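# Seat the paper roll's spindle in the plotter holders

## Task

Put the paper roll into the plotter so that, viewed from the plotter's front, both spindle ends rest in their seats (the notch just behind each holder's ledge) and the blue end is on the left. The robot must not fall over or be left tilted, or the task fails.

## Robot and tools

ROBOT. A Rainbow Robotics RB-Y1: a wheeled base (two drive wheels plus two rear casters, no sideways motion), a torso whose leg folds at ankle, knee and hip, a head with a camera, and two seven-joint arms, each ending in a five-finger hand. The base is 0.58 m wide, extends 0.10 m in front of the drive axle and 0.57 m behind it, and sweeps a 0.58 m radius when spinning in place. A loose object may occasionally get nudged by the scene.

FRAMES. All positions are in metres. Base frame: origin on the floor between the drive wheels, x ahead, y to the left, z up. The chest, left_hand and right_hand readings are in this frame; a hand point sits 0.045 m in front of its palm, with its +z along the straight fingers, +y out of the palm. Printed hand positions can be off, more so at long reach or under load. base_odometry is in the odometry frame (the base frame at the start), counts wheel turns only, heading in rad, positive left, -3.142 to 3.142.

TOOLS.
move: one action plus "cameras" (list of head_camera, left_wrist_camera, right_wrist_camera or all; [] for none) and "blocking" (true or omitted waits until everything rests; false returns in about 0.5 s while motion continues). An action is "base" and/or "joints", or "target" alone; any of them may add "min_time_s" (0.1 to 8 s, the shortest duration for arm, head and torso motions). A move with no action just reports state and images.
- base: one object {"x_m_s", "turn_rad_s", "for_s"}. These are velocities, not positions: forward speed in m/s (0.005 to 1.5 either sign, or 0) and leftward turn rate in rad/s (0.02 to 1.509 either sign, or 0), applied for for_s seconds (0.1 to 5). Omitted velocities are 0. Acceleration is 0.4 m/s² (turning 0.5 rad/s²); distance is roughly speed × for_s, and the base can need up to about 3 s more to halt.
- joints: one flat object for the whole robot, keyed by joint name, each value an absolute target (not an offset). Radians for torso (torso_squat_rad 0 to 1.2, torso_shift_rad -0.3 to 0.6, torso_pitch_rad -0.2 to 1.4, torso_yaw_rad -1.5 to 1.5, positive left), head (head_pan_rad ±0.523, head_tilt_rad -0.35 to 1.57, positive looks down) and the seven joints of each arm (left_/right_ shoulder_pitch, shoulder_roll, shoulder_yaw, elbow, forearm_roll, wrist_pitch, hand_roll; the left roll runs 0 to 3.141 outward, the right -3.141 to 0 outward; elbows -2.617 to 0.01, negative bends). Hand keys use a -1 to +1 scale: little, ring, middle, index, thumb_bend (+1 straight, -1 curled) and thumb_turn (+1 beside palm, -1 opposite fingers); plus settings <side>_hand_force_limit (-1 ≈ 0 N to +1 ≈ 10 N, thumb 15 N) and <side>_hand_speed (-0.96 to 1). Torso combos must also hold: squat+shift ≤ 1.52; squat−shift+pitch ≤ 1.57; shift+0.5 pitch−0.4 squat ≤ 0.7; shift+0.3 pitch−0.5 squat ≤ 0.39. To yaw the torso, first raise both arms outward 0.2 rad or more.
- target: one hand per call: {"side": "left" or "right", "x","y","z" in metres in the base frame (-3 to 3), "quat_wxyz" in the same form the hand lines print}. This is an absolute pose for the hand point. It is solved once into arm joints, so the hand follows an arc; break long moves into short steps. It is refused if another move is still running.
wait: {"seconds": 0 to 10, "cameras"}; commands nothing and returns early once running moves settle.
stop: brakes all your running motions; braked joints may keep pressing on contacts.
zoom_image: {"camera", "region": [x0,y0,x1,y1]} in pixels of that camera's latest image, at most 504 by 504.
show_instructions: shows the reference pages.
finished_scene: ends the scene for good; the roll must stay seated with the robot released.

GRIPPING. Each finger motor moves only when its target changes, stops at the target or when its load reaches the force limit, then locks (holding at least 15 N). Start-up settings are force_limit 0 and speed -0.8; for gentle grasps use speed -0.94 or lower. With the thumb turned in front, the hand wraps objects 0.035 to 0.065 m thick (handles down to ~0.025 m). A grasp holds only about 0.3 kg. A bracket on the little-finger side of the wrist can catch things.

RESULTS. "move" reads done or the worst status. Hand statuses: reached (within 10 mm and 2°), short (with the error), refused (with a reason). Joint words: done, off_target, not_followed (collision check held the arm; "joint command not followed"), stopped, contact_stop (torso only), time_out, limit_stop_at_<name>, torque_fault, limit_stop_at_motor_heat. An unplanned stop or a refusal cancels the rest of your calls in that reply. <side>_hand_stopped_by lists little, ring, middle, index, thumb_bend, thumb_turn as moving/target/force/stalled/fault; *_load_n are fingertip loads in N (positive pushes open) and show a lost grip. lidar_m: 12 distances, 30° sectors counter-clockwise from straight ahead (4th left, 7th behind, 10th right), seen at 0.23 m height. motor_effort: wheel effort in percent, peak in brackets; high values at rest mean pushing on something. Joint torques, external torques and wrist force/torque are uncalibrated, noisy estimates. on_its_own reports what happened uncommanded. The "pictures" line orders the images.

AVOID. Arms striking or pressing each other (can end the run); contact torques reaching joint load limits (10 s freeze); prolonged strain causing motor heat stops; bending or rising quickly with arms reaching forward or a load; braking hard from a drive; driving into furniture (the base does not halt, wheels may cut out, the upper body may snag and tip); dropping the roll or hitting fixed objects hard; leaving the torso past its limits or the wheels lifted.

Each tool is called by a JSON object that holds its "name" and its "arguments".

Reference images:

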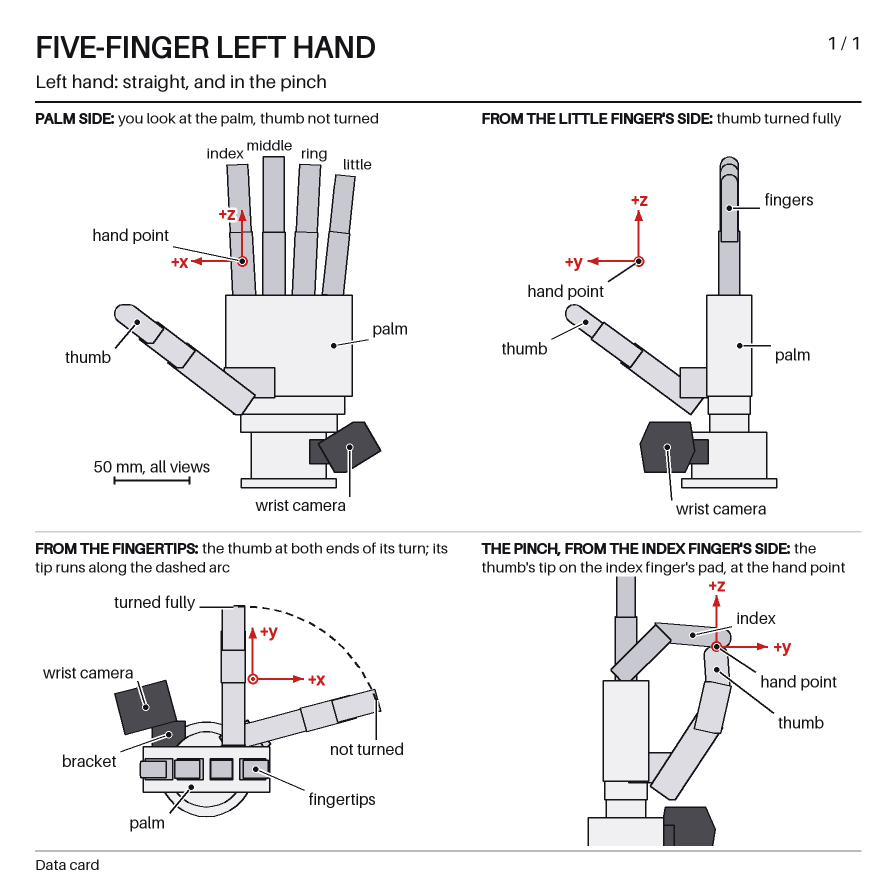

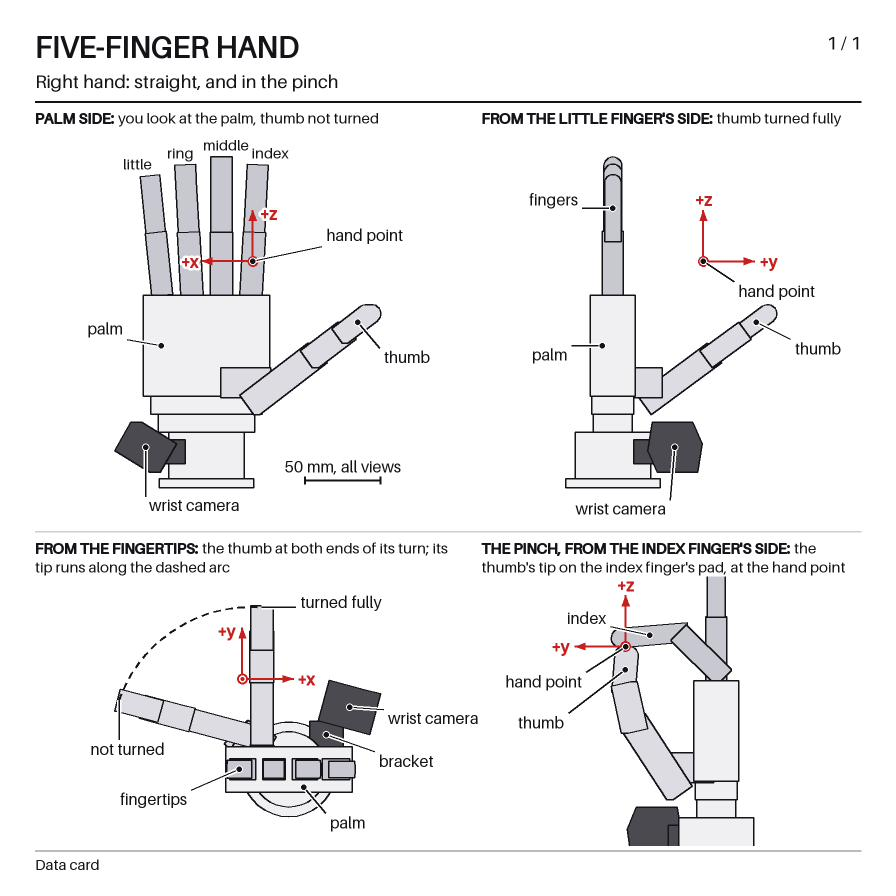

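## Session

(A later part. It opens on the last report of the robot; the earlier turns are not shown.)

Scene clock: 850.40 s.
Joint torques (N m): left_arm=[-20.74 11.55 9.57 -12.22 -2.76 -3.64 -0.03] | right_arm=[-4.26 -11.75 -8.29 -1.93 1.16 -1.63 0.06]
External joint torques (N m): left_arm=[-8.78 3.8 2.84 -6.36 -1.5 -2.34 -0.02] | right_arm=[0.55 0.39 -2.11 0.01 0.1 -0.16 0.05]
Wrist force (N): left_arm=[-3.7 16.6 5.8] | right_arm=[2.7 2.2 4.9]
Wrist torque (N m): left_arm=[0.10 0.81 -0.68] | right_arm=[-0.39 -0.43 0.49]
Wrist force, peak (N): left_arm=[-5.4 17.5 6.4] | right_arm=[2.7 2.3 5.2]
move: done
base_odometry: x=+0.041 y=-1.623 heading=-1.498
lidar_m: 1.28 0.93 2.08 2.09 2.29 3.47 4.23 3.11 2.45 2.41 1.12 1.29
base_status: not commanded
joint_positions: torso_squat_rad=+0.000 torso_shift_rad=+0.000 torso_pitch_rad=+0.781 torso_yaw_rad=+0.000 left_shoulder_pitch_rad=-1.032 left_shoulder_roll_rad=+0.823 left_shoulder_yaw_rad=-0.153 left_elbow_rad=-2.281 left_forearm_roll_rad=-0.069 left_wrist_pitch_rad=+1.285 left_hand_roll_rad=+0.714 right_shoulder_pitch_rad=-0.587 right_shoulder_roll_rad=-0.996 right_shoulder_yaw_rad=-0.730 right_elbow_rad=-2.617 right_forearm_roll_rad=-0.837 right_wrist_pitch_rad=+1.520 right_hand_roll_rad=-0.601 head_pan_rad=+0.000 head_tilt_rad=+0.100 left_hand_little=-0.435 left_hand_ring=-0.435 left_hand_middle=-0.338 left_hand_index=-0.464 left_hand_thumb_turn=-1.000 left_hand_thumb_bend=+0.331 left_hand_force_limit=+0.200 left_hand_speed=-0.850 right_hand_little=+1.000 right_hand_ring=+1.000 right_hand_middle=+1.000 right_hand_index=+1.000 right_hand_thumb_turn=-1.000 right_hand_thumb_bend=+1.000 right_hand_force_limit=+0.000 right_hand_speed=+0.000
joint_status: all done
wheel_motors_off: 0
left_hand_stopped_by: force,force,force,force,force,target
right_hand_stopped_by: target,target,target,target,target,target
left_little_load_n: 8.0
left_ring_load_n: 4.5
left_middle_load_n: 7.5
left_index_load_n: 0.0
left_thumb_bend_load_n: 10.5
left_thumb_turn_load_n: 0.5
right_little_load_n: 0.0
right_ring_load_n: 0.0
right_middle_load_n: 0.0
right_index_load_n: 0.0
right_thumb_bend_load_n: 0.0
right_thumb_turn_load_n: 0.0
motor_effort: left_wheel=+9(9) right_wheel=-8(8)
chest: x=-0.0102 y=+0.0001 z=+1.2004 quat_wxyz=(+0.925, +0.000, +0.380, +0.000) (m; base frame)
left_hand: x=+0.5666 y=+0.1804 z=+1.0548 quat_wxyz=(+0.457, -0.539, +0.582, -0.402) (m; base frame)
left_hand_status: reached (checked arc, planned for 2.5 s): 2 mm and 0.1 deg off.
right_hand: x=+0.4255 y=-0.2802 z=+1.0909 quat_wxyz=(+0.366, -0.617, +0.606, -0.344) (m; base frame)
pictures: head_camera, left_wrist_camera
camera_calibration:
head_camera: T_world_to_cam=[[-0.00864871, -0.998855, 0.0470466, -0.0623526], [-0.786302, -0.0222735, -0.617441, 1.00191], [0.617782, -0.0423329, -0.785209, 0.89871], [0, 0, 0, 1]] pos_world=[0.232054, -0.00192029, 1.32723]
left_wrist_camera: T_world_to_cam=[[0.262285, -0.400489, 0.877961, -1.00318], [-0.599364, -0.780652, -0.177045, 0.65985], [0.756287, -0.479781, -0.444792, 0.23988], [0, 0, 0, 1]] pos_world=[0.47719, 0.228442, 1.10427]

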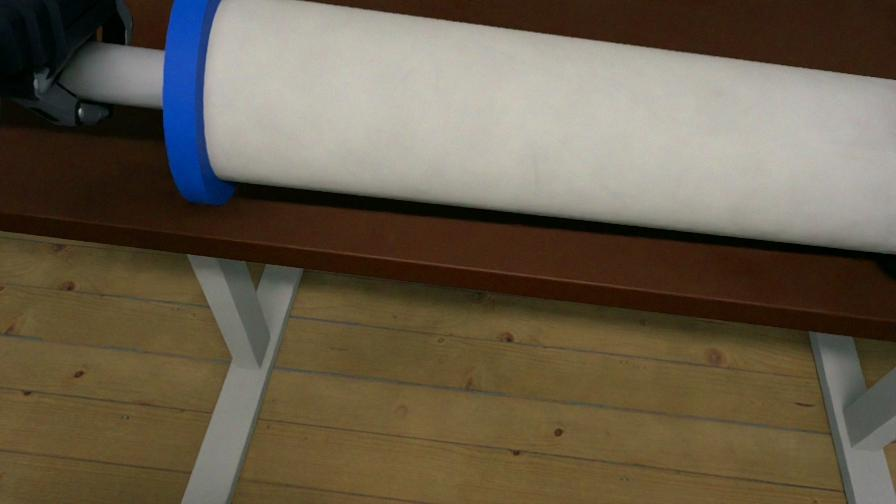

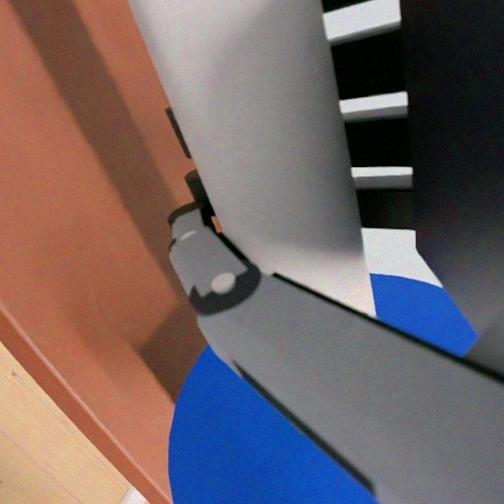

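{"name": "move", "arguments": {"target": {"side": "left", "x": 0.5674, "y": 0.1655, "z": 1.109, "quat_wxyz": [0.4843, -0.5151, 0.6011, -0.3723]}, "min_time_s": 2.5, "cameras": ["head_camera", "left_wrist_camera"]}}

Scene clock: 860.67 s.
Joint torques (N m): left_arm=[-21.78 11.2 9.69 -9.85 -3.13 -3.4 -0.39] | right_arm=[-4.29 -11.7 -7.99 -1.97 1.21 -1.59 0.15]
External joint torques (N m): left_arm=[-8.12 4.04 3.06 -5.31 -1.81 -2.09 -0.37] | right_arm=[0.51 0.44 -1.81 -0.03 0.16 -0.12 0.14]
Wrist force (N): left_arm=[-0.9 16.0 5.5] | right_arm=[2.5 2.2 4.9]
Wrist torque (N m): left_arm=[0.16 0.49 -0.78] | right_arm=[-0.37 -0.41 0.49]
Wrist force, peak (N): left_arm=[4.2 18.3 5.5] | right_arm=[2.8 2.1 5.2]
move: done
base_odometry: x=+0.041 y=-1.623 heading=-1.498
lidar_m: 1.27 0.94 2.07 2.12 2.31 3.45 4.22 3.12 2.45 2.41 1.09 1.29
base_status: not commanded
joint_positions: torso_squat_rad=+0.000 torso_shift_rad=+0.000 torso_pitch_rad=+0.781 torso_yaw_rad=+0.000 left_shoulder_pitch_rad=-1.260 left_shoulder_roll_rad=+0.826 left_shoulder_yaw_rad=-0.208 left_elbow_rad=-2.303 left_forearm_roll_rad=-0.023 left_wrist_pitch_rad=+1.519 left_hand_roll_rad=+0.599 right_shoulder_pitch_rad=-0.587 right_shoulder_roll_rad=-0.996 right_shoulder_yaw_rad=-0.730 right_elbow_rad=-2.617 right_forearm_roll_rad=-0.837 right_wrist_pitch_rad=+1.520 right_hand_roll_rad=-0.601 head_pan_rad=+0.000 head_tilt_rad=+0.100 left_hand_little=-0.435 left_hand_ring=-0.436 left_hand_middle=-0.338 left_hand_index=-0.464 left_hand_thumb_turn=-1.000 left_hand_thumb_bend=+0.331 left_hand_force_limit=+0.200 left_hand_speed=-0.850 right_hand_little=+1.000 right_hand_ring=+1.000 right_hand_middle=+1.000 right_hand_index=+1.000 right_hand_thumb_turn=-1.000 right_hand_thumb_bend=+1.000 right_hand_force_limit=+0.000 right_hand_speed=+0.000
joint_status: all done
wheel_motors_off: 0
left_hand_stopped_by: force,force,force,force,force,target
right_hand_stopped_by: target,target,target,target,target,target
left_little_load_n: 4.0
left_ring_load_n: 2.0
left_middle_load_n: 7.5
left_index_load_n: 0.0
left_thumb_bend_load_n: 10.0
left_thumb_turn_load_n: 1.0
right_little_load_n: 0.0
right_ring_load_n: -0.5
right_middle_load_n: 0.0
right_index_load_n: 0.0
right_thumb_bend_load_n: 0.0
right_thumb_turn_load_n: 0.0
motor_effort: left_wheel=+8(9) right_wheel=-8(8)
chest: x=-0.0101 y=+0.0001 z=+1.2004 quat_wxyz=(+0.925, +0.000, +0.380, +0.000) (m; base frame)
left_hand: x=+0.5665 y=+0.1655 z=+1.1074 quat_wxyz=(+0.483, -0.514, +0.602, -0.373) (m; base frame)
left_hand_status: reached (checked arc, planned for 2.5 s): 2 mm and 0.2 deg off.
right_hand: x=+0.4256 y=-0.2802 z=+1.0909 quat_wxyz=(+0.366, -0.617, +0.606, -0.344) (m; base frame)
pictures: head_camera, left_wrist_camera
camera_calibration:
head_camera: T_world_to_cam=[[-0.00870971, -0.998851, 0.0471256, -0.0623436], [-0.786303, -0.0222743, -0.617439, 1.00191], [0.61778, -0.0424328, -0.785206, 0.89871], [0, 0, 0, 1]] pos_world=[0.232054, -0.00182039, 1.32723]
left_wrist_camera: T_world_to_cam=[[0.260392, -0.486418, 0.834023, -0.991351], [-0.600726, -0.757879, -0.254455, 0.740177], [0.75586, -0.434761, -0.489549, 0.298598], [0, 0, 0, 1]] pos_world=[0.477085, 0.208573, 1.16133]

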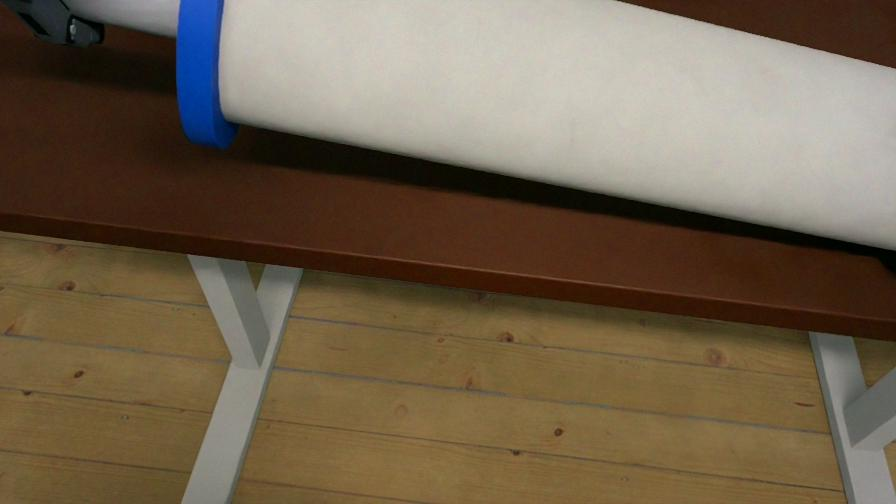

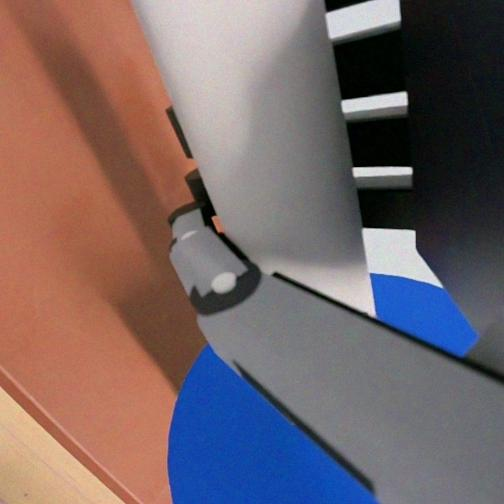

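{"name": "move", "arguments": {"target": {"side": "left", "x": 0.5674, "y": 0.150, "z": 1.148, "quat_wxyz": [0.5045, -0.4953, 0.6155, -0.3481]}, "min_time_s": 2.5, "cameras": []}}

{"name": "move", "arguments": {"joints": {"right_shoulder_pitch_rad": 0.2, "right_shoulder_roll_rad": -0.5, "right_shoulder_yaw_rad": -0.3, "right_elbow_rad": -2.5, "right_forearm_roll_rad": -1.2, "right_wrist_pitch_rad": 0.6, "right_hand_roll_rad": -1.0}, "min_time_s": 3, "cameras": ["head_camera", "right_wrist_camera"]}}

Scene clock: 924.77 s.
Joint torques (N m): left_arm=[-23.06 5.8 7.81 -6.81 -2.31 -3.72 -0.13] | right_arm=[-3.86 -11.81 -8.03 -1.82 1.12 -1.72 0.16]
External joint torques (N m): left_arm=[-7.97 -0.6 1.23 -3.22 -0.97 -2.4 -0.11] | right_arm=[0.95 0.33 -1.84 0.12 0.07 -0.24 0.16]
Wrist force (N): left_arm=[-3.4 14.9 5.8] | right_arm=[2.9 2.1 5.0]
Wrist torque (N m): left_arm=[0.08 0.48 -0.74] | right_arm=[-0.41 -0.47 0.50]
Wrist force, peak (N): left_arm=[2.8 17.3 6.0] | right_arm=[2.8 2.3 5.2]
move: done
base_odometry: x=+0.041 y=-1.623 heading=-1.498
lidar_m: 1.28 0.92 2.07 2.11 2.30 3.46 4.23 3.11 2.45 2.42 1.11 1.30
base_status: not commanded
joint_positions: torso_squat_rad=+0.000 torso_shift_rad=+0.000 torso_pitch_rad=+0.781 torso_yaw_rad=+0.000 left_shoulder_pitch_rad=-1.462 left_shoulder_roll_rad=+0.804 left_shoulder_yaw_rad=-0.275 left_elbow_rad=-2.272 left_forearm_roll_rad=-0.010 left_wrist_pitch_rad=+1.682 left_hand_roll_rad=+0.514 right_shoulder_pitch_rad=-0.587 right_shoulder_roll_rad=-0.996 right_shoulder_yaw_rad=-0.730 right_elbow_rad=-2.617 right_forearm_roll_rad=-0.837 right_wrist_pitch_rad=+1.520 right_hand_roll_rad=-0.601 head_pan_rad=+0.000 head_tilt_rad=+0.100 left_hand_little=-0.436 left_hand_ring=-0.436 left_hand_middle=-0.338 left_hand_index=-0.464 left_hand_thumb_turn=-1.000 left_hand_thumb_bend=+0.331 left_hand_force_limit=+0.200 left_hand_speed=-0.850 right_hand_little=+1.000 right_hand_ring=+1.000 right_hand_middle=+1.000 right_hand_index=+1.000 right_hand_thumb_turn=-1.000 right_hand_thumb_bend=+1.000 right_hand_force_limit=+0.000 right_hand_speed=+0.000
joint_status: all done
wheel_motors_off: 0
left_hand_stopped_by: force,force,force,force,force,target
right_hand_stopped_by: target,target,target,target,target,target
left_little_load_n: 4.0
left_ring_load_n: 1.5
left_middle_load_n: 8.5
left_index_load_n: 0.5
left_thumb_bend_load_n: 9.5
left_thumb_turn_load_n: 0.0
right_little_load_n: 0.5
right_ring_load_n: 0.0
right_middle_load_n: 0.0
right_index_load_n: 0.0
right_thumb_bend_load_n: 0.0
right_thumb_turn_load_n: 0.0
motor_effort: left_wheel=+8(9) right_wheel=-8(8)
chest: x=-0.0101 y=+0.0001 z=+1.2004 quat_wxyz=(+0.925, +0.000, +0.380, +0.000) (m; base frame)
left_hand: x=+0.5670 y=+0.1505 z=+1.1468 quat_wxyz=(+0.504, -0.495, +0.616, -0.348) (m; base frame)
left_hand_status: reached (checked arc, planned for 2.5 s): 1 mm and 0.1 deg off.
right_hand: x=+0.4256 y=-0.2802 z=+1.0909 quat_wxyz=(+0.366, -0.617, +0.606, -0.344) (m; base frame)
pictures: none
No camera images: "cameras" was empty.

Scene clock: 928.07 s.
Joint torques (N m): left_arm=[-23.64 7.09 9.58 -8.79 -2.98 -3.95 0.27] | right_arm=[5.39 -3.09 -4.45 -7.67 -0.73 -1.5 -0.31]
External joint torques (N m): left_arm=[-8.54 0.7 3.01 -5.19 -1.65 -2.64 0.29] | right_arm=[0.89 1.4 -0.11 0.47 -0.22 -0.18 -0.28]
Wrist force (N): left_arm=[2.0 16.9 7.0] | right_arm=[7.6 -3.7 5.4]
Wrist torque (N m): left_arm=[0.13 -0.06 -0.31] | right_arm=[-0.81 -0.80 0.37]
Wrist force, peak (N): left_arm=[-27.6 31.0 17.1] | right_arm=[27.1 -58.2 -71.7]
move: done
base_odometry: x=+0.041 y=-1.623 heading=-1.498
lidar_m: 1.28 0.92 2.07 2.11 2.31 3.45 4.24 3.11 2.44 2.41 1.11 1.29
base_status: not commanded
joint_positions: torso_squat_rad=+0.000 torso_shift_rad=+0.000 torso_pitch_rad=+0.781 torso_yaw_rad=+0.000 left_shoulder_pitch_rad=-1.462 left_shoulder_roll_rad=+0.804 left_shoulder_yaw_rad=-0.275 left_elbow_rad=-2.272 left_forearm_roll_rad=-0.009 left_wrist_pitch_rad=+1.682 left_hand_roll_rad=+0.514 right_shoulder_pitch_rad=+0.200 right_shoulder_roll_rad=-0.500 right_shoulder_yaw_rad=-0.300 right_elbow_rad=-2.500 right_forearm_roll_rad=-1.200 right_wrist_pitch_rad=+0.600 right_hand_roll_rad=-1.000 head_pan_rad=+0.000 head_tilt_rad=+0.100 left_hand_little=-0.436 left_hand_ring=-0.436 left_hand_middle=-0.338 left_hand_index=-0.463 left_hand_thumb_turn=-1.000 left_hand_thumb_bend=+0.332 left_hand_force_limit=+0.200 left_hand_speed=-0.850 right_hand_little=+1.000 right_hand_ring=+1.000 right_hand_middle=+1.000 right_hand_index=+1.000 right_hand_thumb_turn=-1.000 right_hand_thumb_bend=+1.000 right_hand_force_limit=+0.000 right_hand_speed=+0.000
joint_status: all done
wheel_motors_off: 0
left_hand_stopped_by: force,force,force,force,force,target
right_hand_stopped_by: target,target,target,target,target,target
left_little_load_n: 0.0
left_ring_load_n: 0.0
left_middle_load_n: 5.5
left_index_load_n: 5.0
left_thumb_bend_load_n: 12.0
left_thumb_turn_load_n: -1.0
right_little_load_n: 0.0
right_ring_load_n: 0.0
right_middle_load_n: 0.0
right_index_load_n: 0.0
right_thumb_bend_load_n: 0.0
right_thumb_turn_load_n: 0.0
motor_effort: left_wheel=+8(22) right_wheel=-8(15)
chest: x=-0.0100 y=+0.0002 z=+1.2003 quat_wxyz=(+0.925, +0.000, +0.381, +0.000) (m; base frame)
left_hand: x=+0.5671 y=+0.1505 z=+1.1462 quat_wxyz=(+0.504, -0.495, +0.617, -0.347) (m; base frame)
right_hand: x=+0.3047 y=-0.1428 z=+0.9702 quat_wxyz=(+0.472, -0.177, +0.844, +0.181) (m; base frame)
pictures: head_camera, right_wrist_camera
camera_calibration:
head_camera: T_world_to_cam=[[-0.00859912, -0.998842, 0.0473278, -0.0625304], [-0.786478, -0.0224742, -0.61721, 1.00174], [0.617559, -0.0425297, -0.785374, 0.898786], [0, 0, 0, 1]] pos_world=[0.232254, -0.00171966, 1.32712]
right_wrist_camera: T_world_to_cam=[[-0.61506, 0.785746, -0.0656158, 0.35065], [-0.0943763, 0.00925623, 0.995494, -0.942298], [0.782812, 0.61848, 0.0684626, -0.103074], [0, 0, 0, 1]] pos_world=[0.207428, -0.20305, 0.968117]

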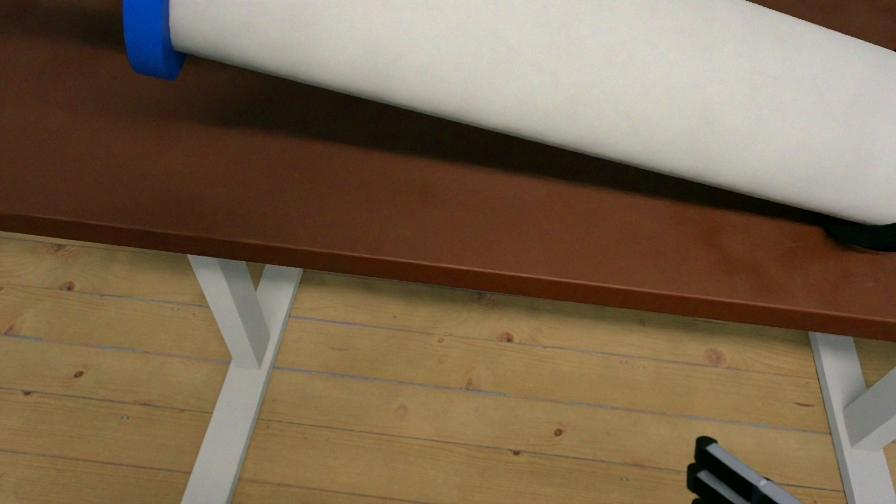

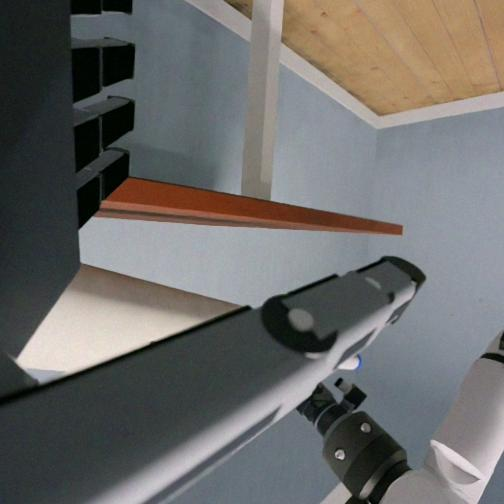

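{"name": "move", "arguments": {"joints": {"head_tilt_rad": -0.2}, "cameras": ["head_camera", "left_wrist_camera"]}}

Scene clock: 936.00 s.
Joint torques (N m): left_arm=[-23.86 6.99 9.59 -8.77 -2.87 -3.87 0.27] | right_arm=[5.02 -2.87 -4.38 -7.71 -0.87 -1.63 -0.31]
External joint torques (N m): left_arm=[-8.77 0.6 3.02 -5.17 -1.54 -2.55 0.29] | right_arm=[0.52 1.62 -0.04 0.43 -0.36 -0.3 -0.28]
Wrist force (N): left_arm=[2.5 17.3 6.7] | right_arm=[7.6 -3.5 5.4]
Wrist torque (N m): left_arm=[0.20 -0.11 -0.29] | right_arm=[-0.79 -0.78 0.36]
Wrist force, peak (N): left_arm=[2.5 17.4 7.6] | right_arm=[7.8 -3.6 5.5]
move: done
base_odometry: x=+0.041 y=-1.623 heading=-1.498
lidar_m: 1.28 0.93 2.08 2.11 2.32 3.44 4.23 3.09 2.45 2.41 1.11 1.29
base_status: not commanded
joint_positions: torso_squat_rad=+0.000 torso_shift_rad=+0.000 torso_pitch_rad=+0.781 torso_yaw_rad=+0.000 left_shoulder_pitch_rad=-1.462 left_shoulder_roll_rad=+0.804 left_shoulder_yaw_rad=-0.275 left_elbow_rad=-2.272 left_forearm_roll_rad=-0.009 left_wrist_pitch_rad=+1.682 left_hand_roll_rad=+0.514 right_shoulder_pitch_rad=+0.200 right_shoulder_roll_rad=-0.500 right_shoulder_yaw_rad=-0.300 right_elbow_rad=-2.500 right_forearm_roll_rad=-1.200 right_wrist_pitch_rad=+0.600 right_hand_roll_rad=-1.000 head_pan_rad=+0.000 head_tilt_rad=-0.200 left_hand_little=-0.436 left_hand_ring=-0.436 left_hand_middle=-0.338 left_hand_index=-0.463 left_hand_thumb_turn=-1.000 left_hand_thumb_bend=+0.332 left_hand_force_limit=+0.200 left_hand_speed=-0.850 right_hand_little=+1.000 right_hand_ring=+1.000 right_hand_middle=+1.000 right_hand_index=+1.000 right_hand_thumb_turn=-1.000 right_hand_thumb_bend=+1.000 right_hand_force_limit=+0.000 right_hand_speed=+0.000
joint_status: all done
wheel_motors_off: 0
left_hand_stopped_by: force,force,force,force,force,target
right_hand_stopped_by: target,target,target,target,target,target
left_little_load_n: 0.0
left_ring_load_n: 0.0
left_middle_load_n: 5.5
left_index_load_n: 5.0
left_thumb_bend_load_n: 12.5
left_thumb_turn_load_n: -1.0
right_little_load_n: 0.0
right_ring_load_n: 0.0
right_middle_load_n: 0.0
right_index_load_n: 0.0
right_thumb_bend_load_n: 0.0
right_thumb_turn_load_n: -0.5
motor_effort: left_wheel=+8(9) right_wheel=-8(8)
chest: x=-0.0100 y=+0.0002 z=+1.2003 quat_wxyz=(+0.925, +0.000, +0.381, +0.000) (m; base frame)
left_hand: x=+0.5671 y=+0.1505 z=+1.1462 quat_wxyz=(+0.504, -0.495, +0.617, -0.347) (m; base frame)
right_hand: x=+0.3047 y=-0.1428 z=+0.9702 quat_wxyz=(+0.472, -0.177, +0.844, +0.181) (m; base frame)
pictures: head_camera, left_wrist_camera
camera_calibration:
head_camera: T_world_to_cam=[[-0.0220356, -0.998851, 0.042558, -0.0542414], [-0.569011, -0.0224709, -0.822023, 1.24162], [0.822034, -0.0423298, -0.567862, 0.580187], [0, 0, 0, 1]] pos_world=[0.228368, -0.00171946, 1.35242]
left_wrist_camera: T_world_to_cam=[[0.263154, -0.551824, 0.791354, -0.973958], [-0.599422, -0.736244, -0.314066, 0.803399], [0.755939, -0.391707, -0.524521, 0.344185], [0, 0, 0, 1]] pos_world=[0.477693, 0.188864, 1.2036]

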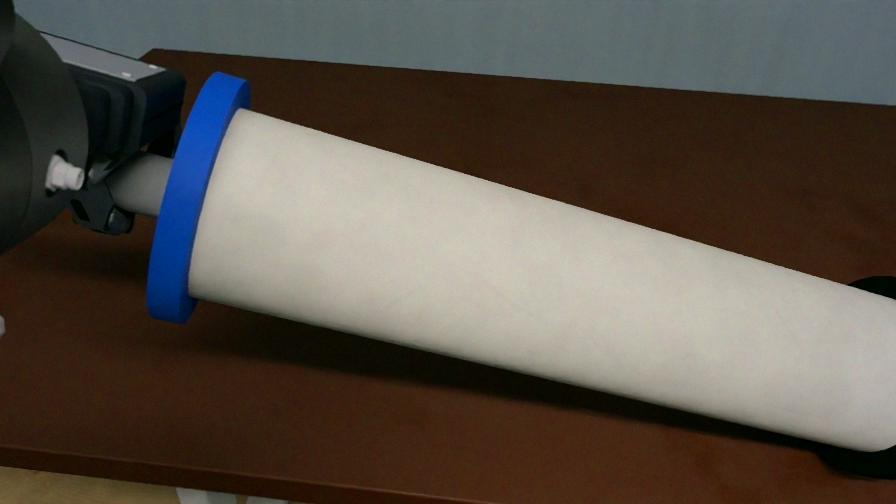

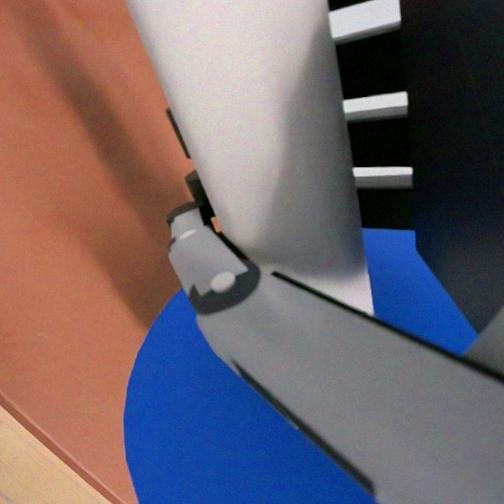

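{"name": "move", "arguments": {"target": {"side": "right", "x": 0.26, "y": -0.24, "z": 1.03, "quat_wxyz": [0.4254, 0.5649, 0.4254, 0.5649]}, "min_time_s": 4, "cameras": ["head_camera", "right_wrist_camera"]}}

Scene clock: 967.90 s.
Joint torques (N m): left_arm=[-23.72 7.52 9.78 -8.78 -3.09 -3.83 0.15] | right_arm=[8.46 0.6 1.33 -7.55 -0.42 2.38 0.17]
External joint torques (N m): left_arm=[-8.63 1.13 3.21 -5.18 -1.76 -2.51 0.17] | right_arm=[0.36 1.86 0.5 0.4 -0.31 0.37 0.17]
Wrist force (N): left_arm=[3.7 17.4 7.2] | right_arm=[1.2 -8.0 2.4]
Wrist torque (N m): left_arm=[0.19 -0.13 -0.26] | right_arm=[-0.92 -0.22 0.07]
Wrist force, peak (N): left_arm=[3.9 18.1 7.4] | right_arm=[6.6 -7.0 4.0]
move: done
base_odometry: x=+0.041 y=-1.623 heading=-1.498
lidar_m: 1.27 0.92 2.08 2.11 2.31 3.45 4.24 3.11 2.45 2.41 1.12 1.31
base_status: not commanded
joint_positions: torso_squat_rad=+0.000 torso_shift_rad=+0.000 torso_pitch_rad=+0.781 torso_yaw_rad=+0.000 left_shoulder_pitch_rad=-1.462 left_shoulder_roll_rad=+0.804 left_shoulder_yaw_rad=-0.275 left_elbow_rad=-2.272 left_forearm_roll_rad=-0.009 left_wrist_pitch_rad=+1.682 left_hand_roll_rad=+0.514 right_shoulder_pitch_rad=+0.547 right_shoulder_roll_rad=+0.000 right_shoulder_yaw_rad=+0.254 right_elbow_rad=-2.256 right_forearm_roll_rad=-3.094 right_wrist_pitch_rad=+0.603 right_hand_roll_rad=-0.234 head_pan_rad=+0.000 head_tilt_rad=-0.200 left_hand_little=-0.436 left_hand_ring=-0.436 left_hand_middle=-0.338 left_hand_index=-0.463 left_hand_thumb_turn=-1.000 left_hand_thumb_bend=+0.332 left_hand_force_limit=+0.200 left_hand_speed=-0.850 right_hand_little=+1.000 right_hand_ring=+1.000 right_hand_middle=+1.000 right_hand_index=+1.000 right_hand_thumb_turn=-1.000 right_hand_thumb_bend=+1.000 right_hand_force_limit=+0.000 right_hand_speed=+0.000
joint_status: all done
wheel_motors_off: 0
left_hand_stopped_by: force,force,force,force,force,target
right_hand_stopped_by: target,target,target,target,target,target
left_little_load_n: 0.0
left_ring_load_n: 0.0
left_middle_load_n: 5.0
left_index_load_n: 5.0
left_thumb_bend_load_n: 12.0
left_thumb_turn_load_n: -0.5
right_little_load_n: 0.0
right_ring_load_n: 0.0
right_middle_load_n: 0.0
right_index_load_n: 0.0
right_thumb_bend_load_n: 0.0
right_thumb_turn_load_n: 0.0
motor_effort: left_wheel=+9(9) right_wheel=-8(8)
chest: x=-0.0100 y=+0.0002 z=+1.2003 quat_wxyz=(+0.925, +0.000, +0.381, +0.000) (m; base frame)
left_hand: x=+0.5671 y=+0.1504 z=+1.1462 quat_wxyz=(+0.504, -0.495, +0.617, -0.347) (m; base frame)
right_hand: x=+0.2600 y=-0.2401 z=+1.0299 quat_wxyz=(+0.424, +0.565, +0.427, +0.565) (m; base frame)
right_hand_status: reached (checked arc, planned for 4.0 s): 0 mm and 0.2 deg off.
pictures: head_camera, right_wrist_camera
camera_calibration:
head_camera: T_world_to_cam=[[-0.0220356, -0.998851, 0.042558, -0.0542414], [-0.569011, -0.0224709, -0.822023, 1.24162], [0.822034, -0.0423298, -0.567862, 0.580187], [0, 0, 0, 1]] pos_world=[0.228368, -0.00171946, 1.35242]
right_wrist_camera: T_world_to_cam=[[-0.0460483, -0.0199192, 0.998741, -1.03406], [-0.548181, -0.835308, -0.0419343, -0.0213001], [0.835091, -0.549422, 0.0275451, -0.263895], [0, 0, 0, 1]] pos_world=[0.161083, -0.183379, 1.03913]

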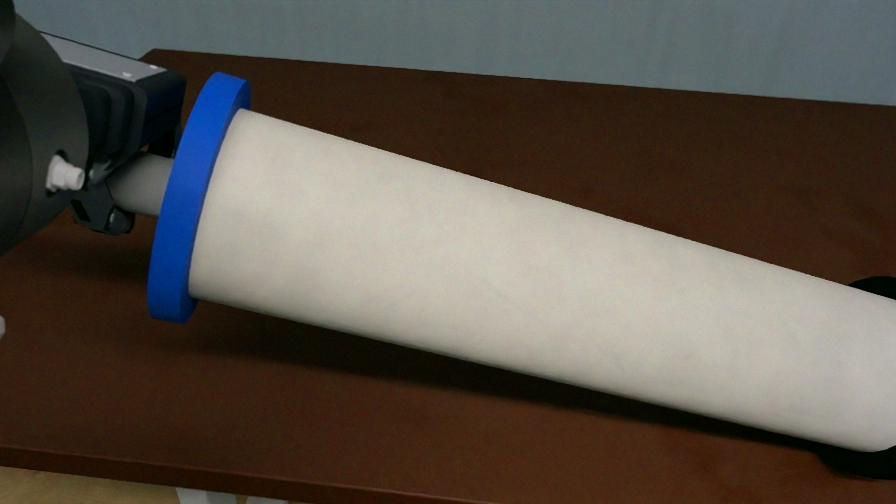

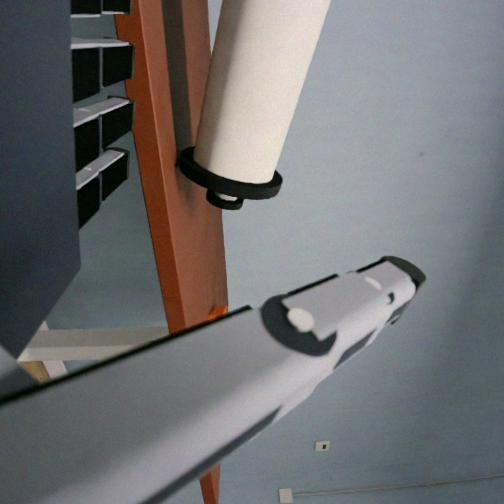

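{"name": "move", "arguments": {"target": {"side": "right", "x": 0.38, "y": -0.19, "z": 1.053, "quat_wxyz": [0.4254, 0.5649, 0.4254, 0.5649]}, "min_time_s": 2.5, "cameras": ["head_camera", "right_wrist_camera"]}}

Scene clock: 1022.50 s.
Joint torques (N m): left_arm=[-23.91 7.72 10.08 -8.77 -3.17 -3.76 0.27] | right_arm=[0.6 2.04 -0.53 -10.27 -0.56 1.91 0.14]
External joint torques (N m): left_arm=[-8.82 1.33 3.51 -5.17 -1.84 -2.45 0.29] | right_arm=[-2.02 1.07 -1.89 -0.41 -0.4 -0.09 0.14]
Wrist force (N): left_arm=[2.7 17.4 7.5] | right_arm=[1.5 -8.4 2.6]
Wrist torque (N m): left_arm=[0.15 -0.05 -0.33] | right_arm=[-0.97 -0.28 0.09]
Wrist force, peak (N): left_arm=[3.4 18.0 7.5] | right_arm=[1.5 -8.5 2.5]
move: short
base_odometry: x=+0.041 y=-1.623 heading=-1.498
lidar_m: 1.27 0.93 2.06 2.11 2.33 3.46 4.23 3.12 2.45 2.42 1.12 1.30
base_status: not commanded
joint_positions: torso_squat_rad=+0.000 torso_shift_rad=+0.000 torso_pitch_rad=+0.781 torso_yaw_rad=+0.000 left_shoulder_pitch_rad=-1.462 left_shoulder_roll_rad=+0.804 left_shoulder_yaw_rad=-0.275 left_elbow_rad=-2.272 left_forearm_roll_rad=-0.009 left_wrist_pitch_rad=+1.682 left_hand_roll_rad=+0.514 right_shoulder_pitch_rad=+0.113 right_shoulder_roll_rad=+0.000 right_shoulder_yaw_rad=+0.222 right_elbow_rad=-2.338 right_forearm_roll_rad=-3.141 right_wrist_pitch_rad=+0.120 right_hand_roll_rad=-0.128 head_pan_rad=+0.000 head_tilt_rad=-0.200 left_hand_little=-0.436 left_hand_ring=-0.436 left_hand_middle=-0.338 left_hand_index=-0.463 left_hand_thumb_turn=-1.000 left_hand_thumb_bend=+0.332 left_hand_force_limit=+0.200 left_hand_speed=-0.850 right_hand_little=+1.000 right_hand_ring=+1.000 right_hand_middle=+1.000 right_hand_index=+1.000 right_hand_thumb_turn=-1.000 right_hand_thumb_bend=+1.000 right_hand_force_limit=+0.000 right_hand_speed=+0.000
joint_status: all done
wheel_motors_off: 0
left_hand_stopped_by: force,force,force,force,force,target
right_hand_stopped_by: target,target,target,target,target,target
left_little_load_n: 0.0
left_ring_load_n: 0.0
left_middle_load_n: 5.5
left_index_load_n: 5.0
left_thumb_bend_load_n: 12.0
left_thumb_turn_load_n: -1.0
right_little_load_n: 0.0
right_ring_load_n: 0.0
right_middle_load_n: 0.0
right_index_load_n: 0.0
right_thumb_bend_load_n: 0.0
right_thumb_turn_load_n: 0.0
motor_effort: left_wheel=+9(9) right_wheel=-8(8)
chest: x=-0.0100 y=+0.0002 z=+1.2003 quat_wxyz=(+0.925, +0.000, +0.381, +0.000) (m; base frame)
left_hand: x=+0.5671 y=+0.1504 z=+1.1462 quat_wxyz=(+0.504, -0.495, +0.617, -0.347) (m; base frame)
right_hand: x=+0.3799 y=-0.1902 z=+1.0528 quat_wxyz=(+0.397, +0.535, +0.458, +0.589) (m; base frame)
right_hand_status: short (checked arc, as near as the solve gets, planned for 2.5 s): 0 mm and 6.6 deg off. The place is met; only the turn is off.
pictures: head_camera, right_wrist_camera
camera_calibration:
head_camera: T_world_to_cam=[[-0.0220356, -0.998851, 0.042558, -0.0542414], [-0.569011, -0.0224709, -0.822023, 1.24162], [0.822034, -0.0423298, -0.567862, 0.580187], [0, 0, 0, 1]] pos_world=[0.228368, -0.00171946, 1.35242]
right_wrist_camera: T_world_to_cam=[[-0.0547109, -0.0165986, 0.998364, -1.04613], [-0.451634, -0.891325, -0.0395688, 0.0372087], [0.890524, -0.45306, 0.0412687, -0.354377], [0, 0, 0, 1]] pos_world=[0.275151, -0.144753, 1.06052]

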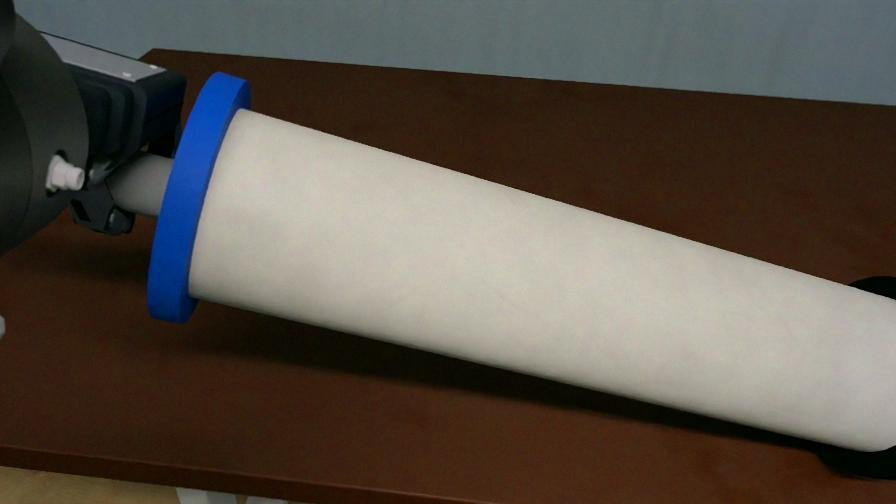

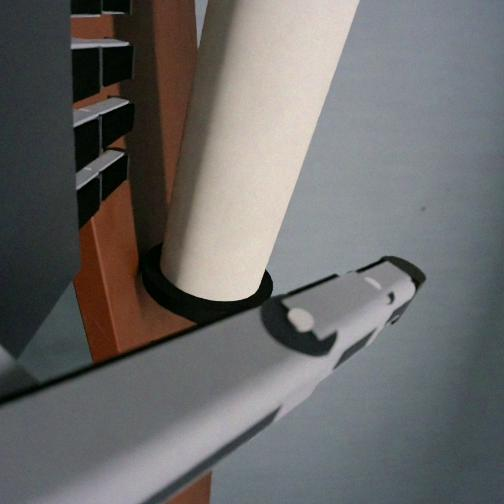

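{"name": "move", "arguments": {"joints": {"right_forearm_roll_rad": -2.0, "right_hand_roll_rad": -1.27}, "min_time_s": 2, "cameras": []}}

{"name": "move", "arguments": {"target": {"side": "right", "x": 0.38, "y": -0.19, "z": 1.053, "quat_wxyz": [0.4254, 0.5649, 0.4254, 0.5649]}, "min_time_s": 2, "cameras": ["head_camera", "right_wrist_camera"]}}

Scene clock: 1035.80 s.
Joint torques (N m): left_arm=[-23.56 7.59 9.89 -8.78 -3.16 -3.82 0.16] | right_arm=[1.25 2.37 -0.54 -10.24 -0.31 1.21 -0.14]
External joint torques (N m): left_arm=[-8.47 1.2 3.32 -5.18 -1.82 -2.5 0.18] | right_arm=[-1.39 1.34 -1.98 -0.41 -0.05 0.11 -0.14]
Wrist force (N): left_arm=[2.6 16.9 6.9] | right_arm=[1.1 -8.4 2.6]
Wrist torque (N m): left_arm=[0.15 -0.04 -0.29] | right_arm=[-0.99 -0.24 -0.13]
Wrist force, peak (N): left_arm=[3.0 17.6 8.0] | right_arm=[1.1 -8.6 2.8]
move: done
base_odometry: x=+0.041 y=-1.623 heading=-1.498
lidar_m: 1.26 0.94 2.08 2.11 2.30 3.45 4.24 3.12 2.45 2.41 1.09 1.29
base_status: not commanded
joint_positions: torso_squat_rad=+0.000 torso_shift_rad=+0.000 torso_pitch_rad=+0.781 torso_yaw_rad=+0.000 left_shoulder_pitch_rad=-1.462 left_shoulder_roll_rad=+0.804 left_shoulder_yaw_rad=-0.275 left_elbow_rad=-2.272 left_forearm_roll_rad=-0.009 left_wrist_pitch_rad=+1.682 left_hand_roll_rad=+0.514 right_shoulder_pitch_rad=+0.113 right_shoulder_roll_rad=+0.000 right_shoulder_yaw_rad=+0.222 right_elbow_rad=-2.338 right_forearm_roll_rad=-2.000 right_wrist_pitch_rad=+0.120 right_hand_roll_rad=-1.270 head_pan_rad=+0.000 head_tilt_rad=-0.200 left_hand_little=-0.436 left_hand_ring=-0.436 left_hand_middle=-0.338 left_hand_index=-0.463 left_hand_thumb_turn=-1.000 left_hand_thumb_bend=+0.332 left_hand_force_limit=+0.200 left_hand_speed=-0.850 right_hand_little=+1.000 right_hand_ring=+1.000 right_hand_middle=+1.000 right_hand_index=+1.000 right_hand_thumb_turn=-1.000 right_hand_thumb_bend=+1.000 right_hand_force_limit=+0.000 right_hand_speed=+0.000
joint_status: all done
wheel_motors_off: 0
left_hand_stopped_by: force,force,force,force,force,target
right_hand_stopped_by: target,target,target,target,target,target
left_little_load_n: -0.5
left_ring_load_n: 0.0
left_middle_load_n: 5.0
left_index_load_n: 5.5
left_thumb_bend_load_n: 12.0
left_thumb_turn_load_n: -0.5
right_little_load_n: 0.0
right_ring_load_n: 0.0
right_middle_load_n: -0.5
right_index_load_n: 0.0
right_thumb_bend_load_n: 0.0
right_thumb_turn_load_n: 0.5
motor_effort: left_wheel=+8(9) right_wheel=-8(8)
chest: x=-0.0100 y=+0.0002 z=+1.2003 quat_wxyz=(+0.925, +0.000, +0.381, +0.000) (m; base frame)
left_hand: x=+0.5671 y=+0.1504 z=+1.1462 quat_wxyz=(+0.504, -0.495, +0.617, -0.347) (m; base frame)
right_hand: x=+0.3819 y=-0.1572 z=+1.0376 quat_wxyz=(+0.349, +0.523, +0.499, +0.597) (m; base frame)
pictures: none
No camera images: "cameras" was empty.

Scene clock: 1038.13 s.
Joint torques (N m): left_arm=[-23.5 7.51 9.89 -8.71 -3.16 -3.85 0.22] | right_arm=[0.47 -0.31 1.64 -9.21 0.87 -0.33 -0.21]
External joint torques (N m): left_arm=[-8.41 1.12 3.32 -5.11 -1.83 -2.53 0.24] | right_arm=[-1.57 -1.15 0.43 0.53 0.06 -0.12 -0.21]
Wrist force (N): left_arm=[2.7 16.8 6.7] | right_arm=[1.5 -8.1 2.4]
Wrist torque (N m): left_arm=[0.15 -0.10 -0.28] | right_arm=[-0.93 -0.31 -0.10]
Wrist force, peak (N): left_arm=[2.5 17.8 7.4] | right_arm=[1.7 -8.2 3.3]
move: done
base_odometry: x=+0.041 y=-1.623 heading=-1.498
lidar_m: 1.28 0.93 2.04 2.10 2.30 3.46 4.24 3.12 2.45 2.42 1.10 1.30
base_status: not commanded
joint_positions: torso_squat_rad=+0.000 torso_shift_rad=+0.000 torso_pitch_rad=+0.781 torso_yaw_rad=+0.000 left_shoulder_pitch_rad=-1.462 left_shoulder_roll_rad=+0.804 left_shoulder_yaw_rad=-0.275 left_elbow_rad=-2.272 left_forearm_roll_rad=-0.009 left_wrist_pitch_rad=+1.682 left_hand_roll_rad=+0.514 right_shoulder_pitch_rad=+0.021 right_shoulder_roll_rad=-0.127 right_shoulder_yaw_rad=+0.404 right_elbow_rad=-2.320 right_forearm_roll_rad=-1.277 right_wrist_pitch_rad=-0.379 right_hand_roll_rad=-1.955 head_pan_rad=+0.000 head_tilt_rad=-0.200 left_hand_little=-0.436 left_hand_ring=-0.436 left_hand_middle=-0.338 left_hand_index=-0.463 left_hand_thumb_turn=-1.000 left_hand_thumb_bend=+0.332 left_hand_force_limit=+0.200 left_hand_speed=-0.850 right_hand_little=+1.000 right_hand_ring=+1.000 right_hand_middle=+1.000 right_hand_index=+1.000 right_hand_thumb_turn=-1.000 right_hand_thumb_bend=+1.000 right_hand_force_limit=+0.000 right_hand_speed=+0.000
joint_status: all done
wheel_motors_off: 0
left_hand_stopped_by: force,force,force,force,force,target
right_hand_stopped_by: target,target,target,target,target,target
left_little_load_n: 0.0
left_ring_load_n: 0.5
left_middle_load_n: 5.0
left_index_load_n: 5.0
left_thumb_bend_load_n: 12.0
left_thumb_turn_load_n: -1.0
right_little_load_n: 0.0
right_ring_load_n: 0.0
right_middle_load_n: 0.0
right_index_load_n: 0.0
right_thumb_bend_load_n: 0.0
right_thumb_turn_load_n: 0.0
motor_effort: left_wheel=+8(9) right_wheel=-7(8)
chest: x=-0.0100 y=+0.0002 z=+1.2003 quat_wxyz=(+0.925, +0.000, +0.381, +0.000) (m; base frame)
left_hand: x=+0.5671 y=+0.1504 z=+1.1462 quat_wxyz=(+0.504, -0.495, +0.617, -0.347) (m; base frame)
right_hand: x=+0.3800 y=-0.1902 z=+1.0533 quat_wxyz=(+0.425, +0.565, +0.426, +0.564) (m; base frame)
right_hand_status: reached (checked arc, planned for 2.0 s): 0 mm and 0.1 deg off.
pictures: head_camera, right_wrist_camera
camera_calibration:
head_camera: T_world_to_cam=[[-0.0220356, -0.998851, 0.042558, -0.0542414], [-0.569011, -0.0224709, -0.822023, 1.24162], [0.822034, -0.0423298, -0.567862, 0.580187], [0, 0, 0, 1]] pos_world=[0.228368, -0.00171946, 1.35242]
right_wrist_camera: T_world_to_cam=[[-0.04569, -0.0194231, 0.998767, -1.05096], [-0.551588, -0.833087, -0.0414343, 0.0881804], [0.832864, -0.552801, 0.0273501, -0.336871], [0, 0, 0, 1]] pos_world=[0.281188, -0.133174, 1.06253]

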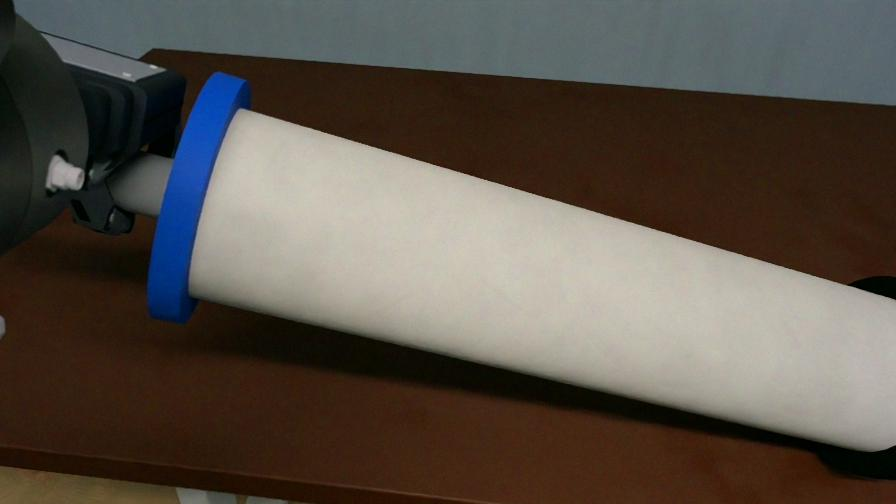

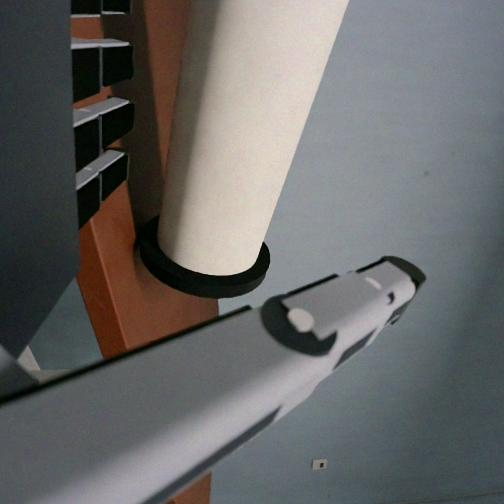

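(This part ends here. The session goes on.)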